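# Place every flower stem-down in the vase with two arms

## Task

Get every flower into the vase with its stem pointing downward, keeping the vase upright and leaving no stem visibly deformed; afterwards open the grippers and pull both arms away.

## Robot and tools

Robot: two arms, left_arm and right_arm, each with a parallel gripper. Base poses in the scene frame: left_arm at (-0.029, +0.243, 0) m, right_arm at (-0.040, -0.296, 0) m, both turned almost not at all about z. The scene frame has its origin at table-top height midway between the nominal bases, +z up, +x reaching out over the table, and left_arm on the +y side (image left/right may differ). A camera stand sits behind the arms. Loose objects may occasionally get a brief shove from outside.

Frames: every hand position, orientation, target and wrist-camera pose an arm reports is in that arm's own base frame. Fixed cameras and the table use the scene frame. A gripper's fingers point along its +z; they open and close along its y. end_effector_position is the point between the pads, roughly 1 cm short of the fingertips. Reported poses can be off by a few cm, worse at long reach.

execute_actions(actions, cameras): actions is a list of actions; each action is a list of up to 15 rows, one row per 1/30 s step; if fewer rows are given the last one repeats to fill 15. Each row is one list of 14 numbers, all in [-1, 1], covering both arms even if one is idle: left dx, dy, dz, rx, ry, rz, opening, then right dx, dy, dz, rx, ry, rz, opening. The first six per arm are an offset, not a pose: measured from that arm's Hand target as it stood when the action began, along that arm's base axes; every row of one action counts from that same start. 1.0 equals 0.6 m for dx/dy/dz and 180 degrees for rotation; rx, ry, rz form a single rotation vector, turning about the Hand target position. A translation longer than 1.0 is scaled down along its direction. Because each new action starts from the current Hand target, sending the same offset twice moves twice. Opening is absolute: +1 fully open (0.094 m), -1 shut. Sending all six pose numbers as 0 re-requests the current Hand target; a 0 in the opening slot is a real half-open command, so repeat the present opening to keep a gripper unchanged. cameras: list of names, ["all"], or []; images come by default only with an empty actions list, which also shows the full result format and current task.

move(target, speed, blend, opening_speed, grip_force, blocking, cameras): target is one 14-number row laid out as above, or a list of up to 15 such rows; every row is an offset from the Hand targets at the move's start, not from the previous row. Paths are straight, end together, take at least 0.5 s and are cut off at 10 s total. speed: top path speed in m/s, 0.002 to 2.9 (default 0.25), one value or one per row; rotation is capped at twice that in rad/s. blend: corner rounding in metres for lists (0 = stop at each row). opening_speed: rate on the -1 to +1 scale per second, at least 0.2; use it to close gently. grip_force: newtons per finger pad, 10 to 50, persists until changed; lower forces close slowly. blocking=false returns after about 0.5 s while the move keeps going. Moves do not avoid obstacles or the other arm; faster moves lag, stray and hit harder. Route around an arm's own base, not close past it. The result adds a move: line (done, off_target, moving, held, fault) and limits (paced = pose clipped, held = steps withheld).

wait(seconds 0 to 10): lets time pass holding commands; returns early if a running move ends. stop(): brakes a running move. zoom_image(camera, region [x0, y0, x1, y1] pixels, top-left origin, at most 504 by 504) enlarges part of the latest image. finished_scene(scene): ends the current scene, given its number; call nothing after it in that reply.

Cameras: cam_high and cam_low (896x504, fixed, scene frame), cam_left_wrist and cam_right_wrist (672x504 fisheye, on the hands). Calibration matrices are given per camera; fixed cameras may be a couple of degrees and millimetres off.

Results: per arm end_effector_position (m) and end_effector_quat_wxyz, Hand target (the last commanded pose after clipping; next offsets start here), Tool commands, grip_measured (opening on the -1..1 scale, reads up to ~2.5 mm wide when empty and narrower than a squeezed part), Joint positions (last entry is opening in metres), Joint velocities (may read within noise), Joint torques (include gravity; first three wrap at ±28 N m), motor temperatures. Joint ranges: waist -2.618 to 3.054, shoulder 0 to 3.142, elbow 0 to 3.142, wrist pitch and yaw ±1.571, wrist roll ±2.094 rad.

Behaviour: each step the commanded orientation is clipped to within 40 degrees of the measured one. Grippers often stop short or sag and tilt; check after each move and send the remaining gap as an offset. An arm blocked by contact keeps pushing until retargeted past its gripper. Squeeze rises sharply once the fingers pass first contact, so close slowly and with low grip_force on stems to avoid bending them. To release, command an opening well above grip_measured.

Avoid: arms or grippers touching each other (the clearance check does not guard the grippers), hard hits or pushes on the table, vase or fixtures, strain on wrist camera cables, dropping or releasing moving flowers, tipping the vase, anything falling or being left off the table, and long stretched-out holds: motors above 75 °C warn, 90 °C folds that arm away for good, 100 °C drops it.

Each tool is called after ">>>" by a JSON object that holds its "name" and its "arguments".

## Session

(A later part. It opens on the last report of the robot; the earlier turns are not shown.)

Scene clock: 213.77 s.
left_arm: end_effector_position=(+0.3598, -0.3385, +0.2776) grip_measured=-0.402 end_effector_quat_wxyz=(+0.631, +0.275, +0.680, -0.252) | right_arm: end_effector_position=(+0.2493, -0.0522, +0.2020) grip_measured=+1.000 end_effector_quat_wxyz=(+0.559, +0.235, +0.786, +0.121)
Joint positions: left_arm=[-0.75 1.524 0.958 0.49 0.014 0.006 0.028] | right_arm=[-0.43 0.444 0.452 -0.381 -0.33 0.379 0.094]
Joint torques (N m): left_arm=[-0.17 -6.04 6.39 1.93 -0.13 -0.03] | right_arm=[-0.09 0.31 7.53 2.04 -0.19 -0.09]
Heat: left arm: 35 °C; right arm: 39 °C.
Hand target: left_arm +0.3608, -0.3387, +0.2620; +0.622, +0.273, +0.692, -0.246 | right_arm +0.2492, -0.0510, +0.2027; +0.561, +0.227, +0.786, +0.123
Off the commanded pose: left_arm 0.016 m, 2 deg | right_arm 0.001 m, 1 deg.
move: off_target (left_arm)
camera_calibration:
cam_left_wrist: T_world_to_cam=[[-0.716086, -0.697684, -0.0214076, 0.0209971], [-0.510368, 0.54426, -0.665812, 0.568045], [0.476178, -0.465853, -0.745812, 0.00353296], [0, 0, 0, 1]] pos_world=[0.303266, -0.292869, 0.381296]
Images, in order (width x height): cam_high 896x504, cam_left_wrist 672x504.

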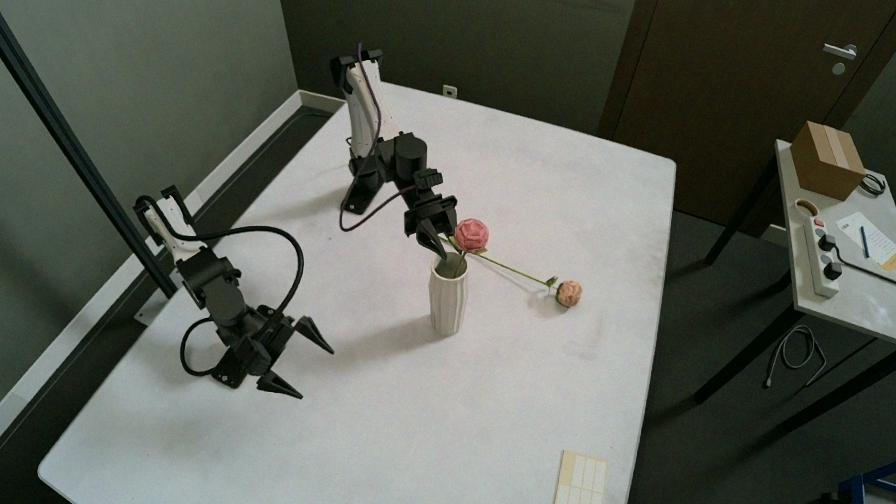

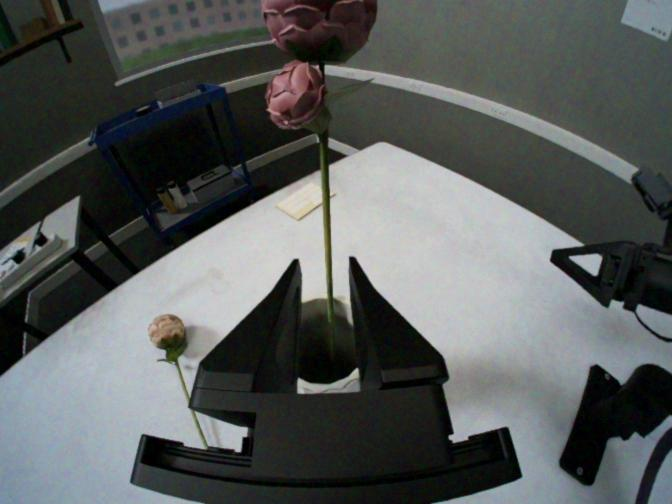

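>>> {"name": "move", "arguments": {"target": [[-0.183, 0.17, 0.02, 0, 0, 0, -0.4, 0, 0, 0, 0, 0, 0, 1.0],[0.147, 0.3278, -0.22, 0.2181, 0.4177, 0.1403, 0.3, 0, 0, 0, 0, 0, 0, 1.0]], "speed": [0.2, 0.35], "blend": [0.04, 0], "cameras": ["all"]}}

Scene clock: 235.00 s.
left_arm: end_effector_position=(+0.4457, -0.1449, +0.1291) grip_measured=+0.298 end_effector_quat_wxyz=(+0.038, +0.110, +0.993, -0.015) | right_arm: end_effector_position=(+0.2493, -0.0521, +0.2019) grip_measured=+1.000 end_effector_quat_wxyz=(+0.559, +0.235, +0.786, +0.122)
Joint positions: left_arm=[-0.309 2.37 2.447 -1.568 0.015 -0.088 0.061] | right_arm=[-0.43 0.444 0.452 -0.381 -0.33 0.379 0.094]
Joint torques (N m): left_arm=[0.51 -12.38 9.02 0.38 -0.13 -0.04] | right_arm=[-0.14 0.5 7.64 2.02 -0.17 -0.12]
Heat: left arm: 36 °C; right arm: 40 °C.
Hand target: left_arm +0.4490, -0.1420, +0.1300; +0.000, +0.104, +0.995, -0.001 | right_arm +0.2492, -0.0510, +0.2027; +0.561, +0.227, +0.786, +0.123
Off the commanded pose: left_arm 0.004 m, 5 deg | right_arm 0.001 m, 1 deg.
joint sent to its limit (left arm) — joint 4 (wrist pitch), lower limit. The joint targets are off in orientation, not in position.
move: off_target (left_arm); target 2's new opening was sent with left_arm's hand 0.004 m and 5 deg from that target
camera_calibration:
cam_left_wrist: T_world_to_cam=[[-0.240784, -0.969109, 0.053398, -0.0464086], [-0.742729, 0.219396, 0.632629, 0.296552], [-0.624802, 0.112667, -0.772612, 0.520076], [0, 0, 0, 1]] pos_world=[0.534028, -0.168632, 0.216688]
cam_right_wrist: T_world_to_cam=[[-0.268347, -0.84312, -0.465982, 0.111961], [-0.839561, 0.441882, -0.316034, 0.312494], [0.472364, 0.306413, -0.826428, 0.187671], [0, 0, 0, 1]] pos_world=[0.203753, -0.101194, 0.306027]

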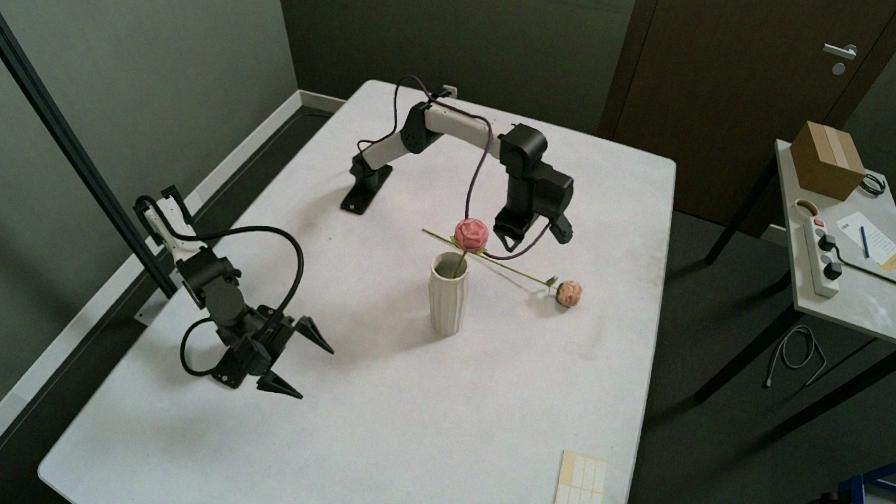

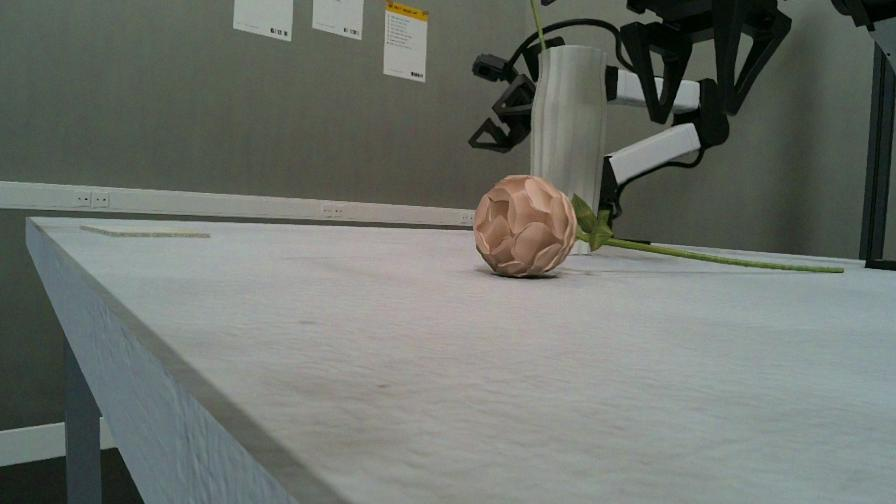

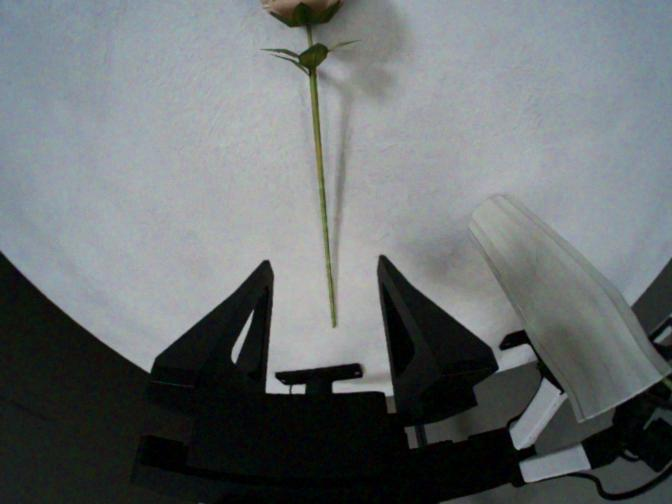

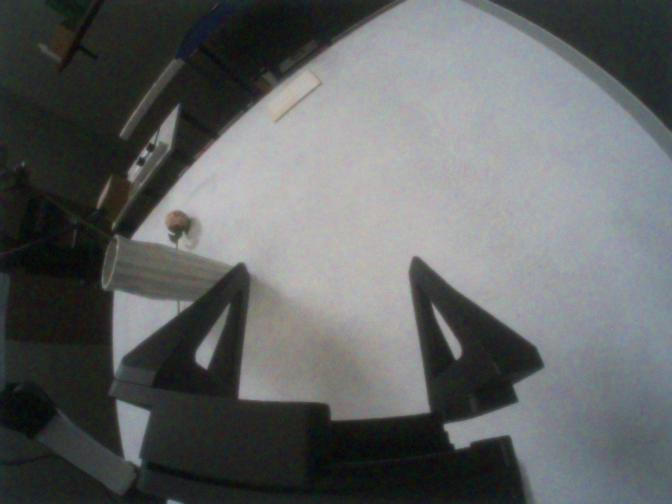

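>>> {"name": "move", "arguments": {"target": [[-0.002, 0.0025, -0.2, 0, 0, 0, 0.3, 0, 0, 0, 0, 0, 0, 1.0],[-0.002, 0.0025, -0.2, 0, 0, 0, -1.0, 0, 0, 0, 0, 0, 0, 1.0],[-0.002, 0.0025, 0.05, 0, 0, 0, -1.0, 0, 0, 0, 0, 0, 0, 1.0]], "speed": [0.15, 0.1, 0.25], "opening_speed": 1.5, "cameras": ["cam_high", "cam_low", "cam_left_wrist"]}}

Scene clock: 252.27 s.
left_arm: end_effector_position=(+0.4455, -0.1446, +0.1377) grip_measured=-0.910 end_effector_quat_wxyz=(+0.047, +0.110, +0.993, -0.017) | right_arm: end_effector_position=(+0.2493, -0.0521, +0.2019) grip_measured=+1.000 end_effector_quat_wxyz=(+0.559, +0.235, +0.786, +0.122)
Joint positions: left_arm=[-0.309 2.351 2.448 -1.569 0.014 -0.088 0.004] | right_arm=[-0.43 0.444 0.452 -0.381 -0.33 0.379 0.094]
Joint torques (N m): left_arm=[0.76 -16.43 8.87 0.44 -0.11 -0.02] | right_arm=[-0.1 0.59 7.76 2.02 -0.2 -0.11]
Heat: left arm: 36 °C; right arm: 40 °C.
Hand target: left_arm +0.4478, -0.1406, +0.1600; +0.000, +0.104, +0.995, -0.001 | right_arm +0.2492, -0.0510, +0.2027; +0.561, +0.227, +0.786, +0.123
Off the commanded pose: left_arm 0.023 m, 6 deg | right_arm 0.001 m, 1 deg.
joint sent to its limit (left arm) — joint 4 (wrist pitch), lower limit. The joint targets are off in orientation, not in position.
move: off_target (left_arm); target 2's new opening was sent with left_arm's hand 0.011 m and 1 deg from that target
camera_calibration:
cam_left_wrist: T_world_to_cam=[[-0.241252, -0.968984, 0.0535431, -0.0463852], [-0.754401, 0.221961, 0.617748, 0.298478], [-0.610473, 0.10864, -0.784551, 0.521304], [0, 0, 0, 1]] pos_world=[0.532224, -0.167831, 0.227089]
Images, in order (width x height): cam_high 896x504, cam_low 896x504, cam_left_wrist 672x504.

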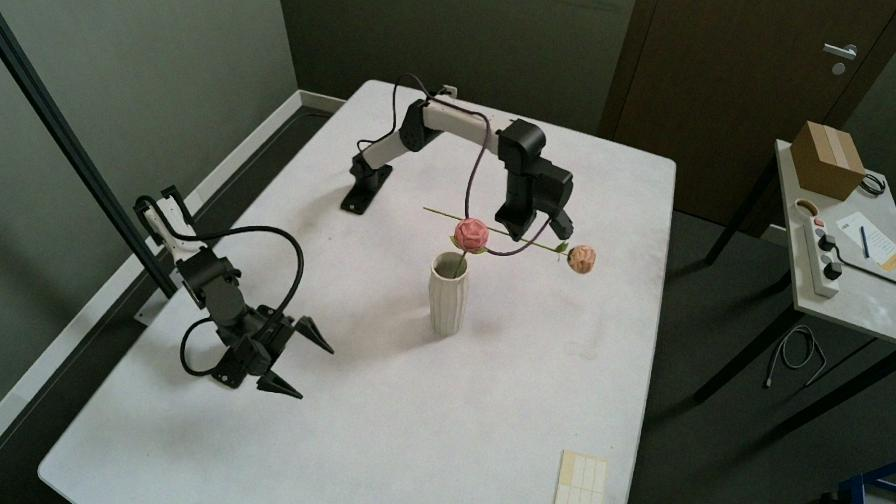

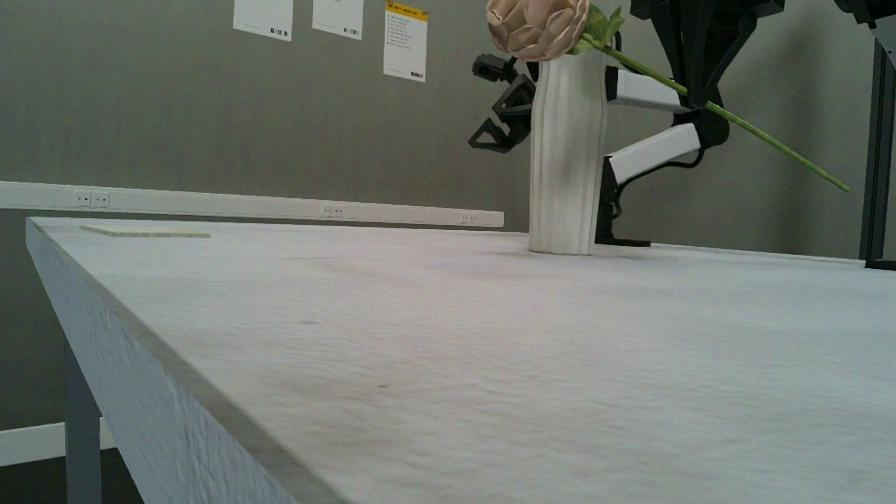

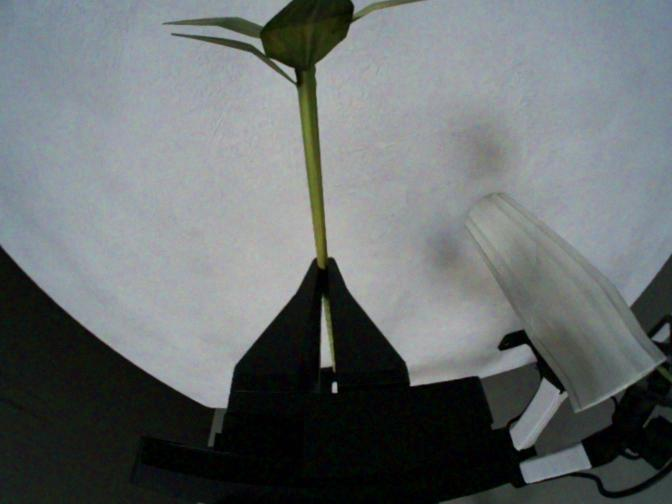

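>>> {"name": "move", "arguments": {"target": [[-0.03, 0.018, 0.5, -0.2333, -0.4481, -0.1356, -1.0, 0, 0, 0, 0, 0, 0, 1.0],[-0.181, -0.296, 0.575, -0.2333, -0.4481, -0.1356, -1.0, 0, 0, 0, 0, 0, 0, 1.0]], "speed": [0.4, 0.25], "blend": [0.04, 0], "cameras": ["cam_high", "cam_low", "cam_left_wrist"]}}

>>> {"name": "zoom_image", "arguments": {"camera": "cam_high", "region": [390, 180, 510, 350]}}

>>> {"name": "zoom_image", "arguments": {"camera": "cam_low", "region": [500, 0, 660, 120]}}

Scene clock: 274.07 s.
left_arm: end_effector_position=(+0.3381, -0.3185, +0.4971) grip_measured=-0.910 end_effector_quat_wxyz=(+0.653, +0.268, +0.659, -0.260) | right_arm: end_effector_position=(+0.2493, -0.0521, +0.2019) grip_measured=+1.000 end_effector_quat_wxyz=(+0.559, +0.235, +0.786, +0.122)
Joint positions: left_arm=[-0.75 1.482 1.754 -0.284 0.015 0.006 0.004] | right_arm=[-0.43 0.444 0.452 -0.381 -0.33 0.379 0.094]
Joint torques (N m): left_arm=[-0.14 -5.37 10.44 1.83 -0.12 -0.02] | right_arm=[-0.06 0.47 7.49 2.01 -0.21 -0.14]
Motor temperatures (°C): left_arm=[24 43 38 30 23 23 23] | right_arm=[23 22 35 41 22 22 24]
Heat: left arm: 43 °C; right arm: 41 °C.
Hand target: left_arm +0.3392, -0.3181, +0.5051; +0.658, +0.260, +0.657, -0.260 | right_arm +0.2492, -0.0510, +0.2027; +0.561, +0.227, +0.786, +0.123
Off the commanded pose: left_arm 0.008 m, 1 deg | right_arm 0.001 m, 1 deg.
move: done
camera_calibration:
cam_left_wrist: T_world_to_cam=[[-0.715795, -0.697883, -0.0244442, 0.0254574], [-0.477507, 0.514705, -0.712085, 0.694724], [0.509534, -0.498035, -0.701667, 0.143457], [0, 0, 0, 1]] pos_world=[0.276862, -0.268365, 0.595984]
Images, in order (width x height): cam_high 896x504, cam_low 896x504, cam_left_wrist 672x504.

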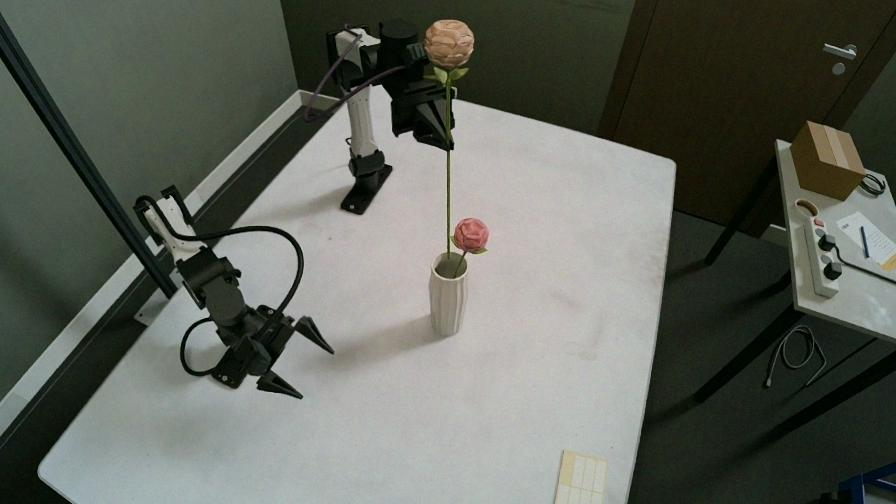

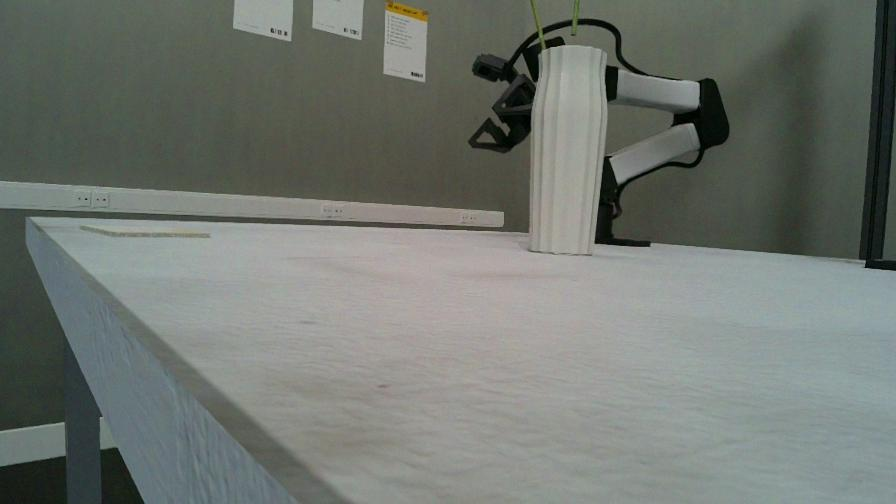

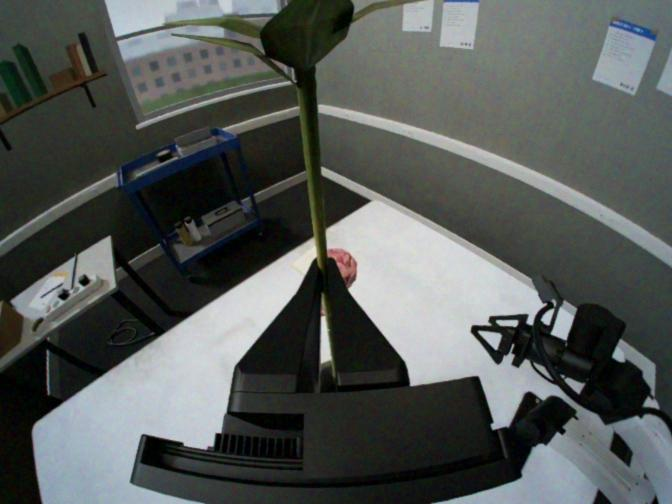

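Scaled by 2.965 from the camera's 896x504 image, which has a finer 1280x720 frame.

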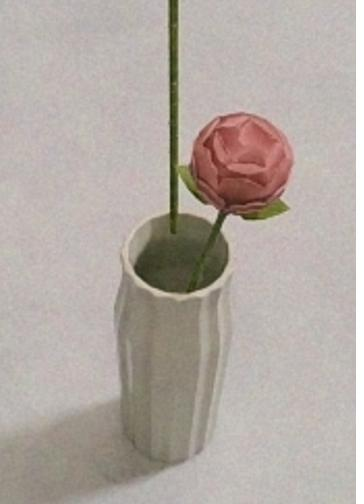

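Scaled by 3.150 from the camera's 896x504 image, which has a finer 1280x720 frame.

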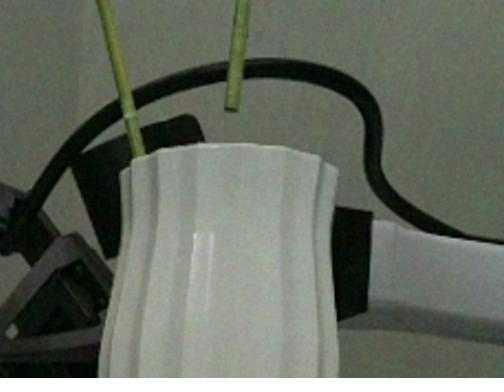

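>>> {"name": "move", "arguments": {"target": [[0.0, 0.0, -0.405, 0, 0, 0, -1.0, 0, 0, 0, 0, 0, 0, 1.0],[0.0, 0.0, -0.405, 0, 0, 0, -0.4, 0, 0, 0, 0, 0, 0, 1.0],[-0.2, 0.186, -0.37, 0, 0, 0, -0.4, 0, 0, 0, 0, 0, 0, 1.0]], "speed": [0.2, 0.1, 0.2], "opening_speed": 1.0, "cameras": ["cam_high", "cam_low", "cam_left_wrist"]}}

Scene clock: 282.07 s.
left_arm: end_effector_position=(+0.2187, -0.2070, +0.2912) grip_measured=-0.402 end_effector_quat_wxyz=(+0.665, +0.262, +0.648, -0.264) | right_arm: end_effector_position=(+0.2493, -0.0521, +0.2019) grip_measured=+1.000 end_effector_quat_wxyz=(+0.559, +0.235, +0.786, +0.122)
Joint positions: left_arm=[-0.753 0.599 0.451 0.171 0.009 0.006 0.028] | right_arm=[-0.43 0.444 0.452 -0.381 -0.33 0.379 0.094]
Joint torques (N m): left_arm=[-0.39 0.1 7.46 1.73 -0.14 0] | right_arm=[-0.09 0.59 7.57 2.05 -0.2 -0.13]
Heat: left arm: 41 °C; right arm: 41 °C.
Hand target: left_arm +0.2192, -0.2065, +0.2831; +0.658, +0.261, +0.657, -0.260 | right_arm +0.2492, -0.0510, +0.2027; +0.561, +0.227, +0.786, +0.123
Off the commanded pose: left_arm 0.008 m, 1 deg | right_arm 0.001 m, 1 deg.
move: done
camera_calibration:
cam_left_wrist: T_world_to_cam=[[-0.713043, -0.700639, -0.0259649, 0.0121138], [-0.460679, 0.496109, -0.73597, 0.433095], [0.52853, -0.512817, -0.676516, 0.100839], [0, 0, 0, 1]] pos_world=[0.154859, -0.154663, 0.387278]
Images, in order (width x height): cam_high 896x504, cam_low 896x504, cam_left_wrist 672x504.

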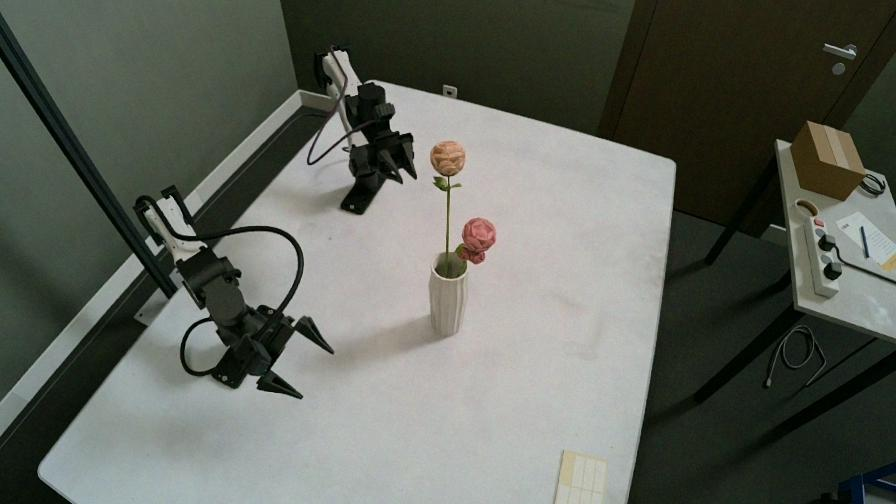

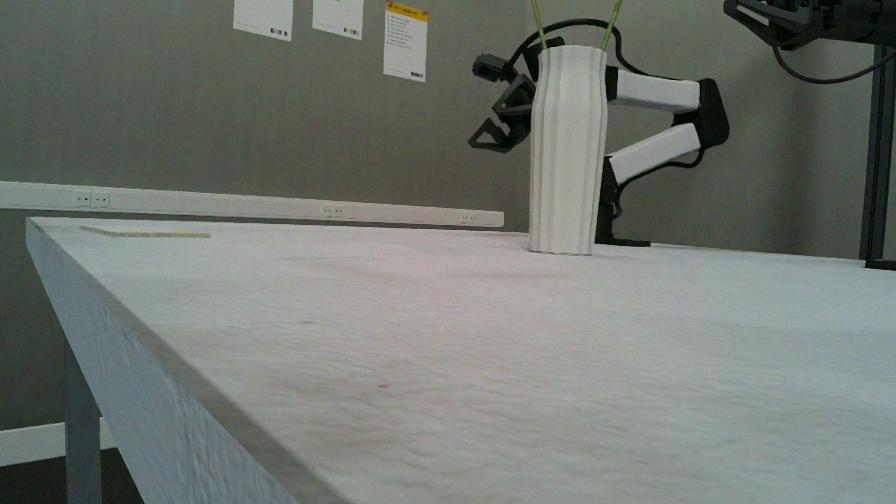

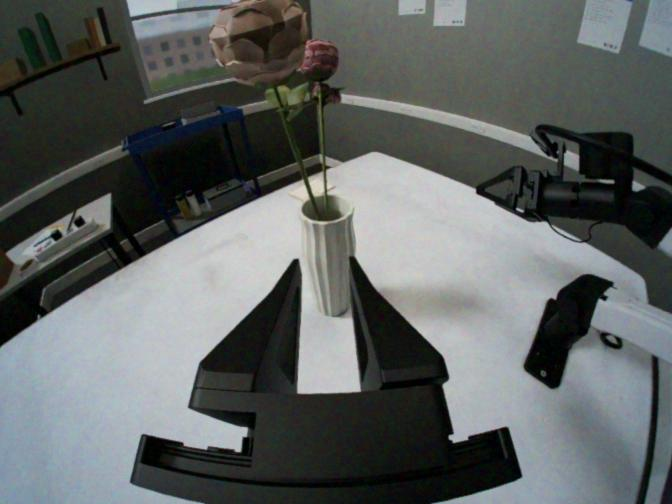

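>>> {"name": "finished_scene", "arguments": {"scene": 1}}

The scene is finished: the task was done.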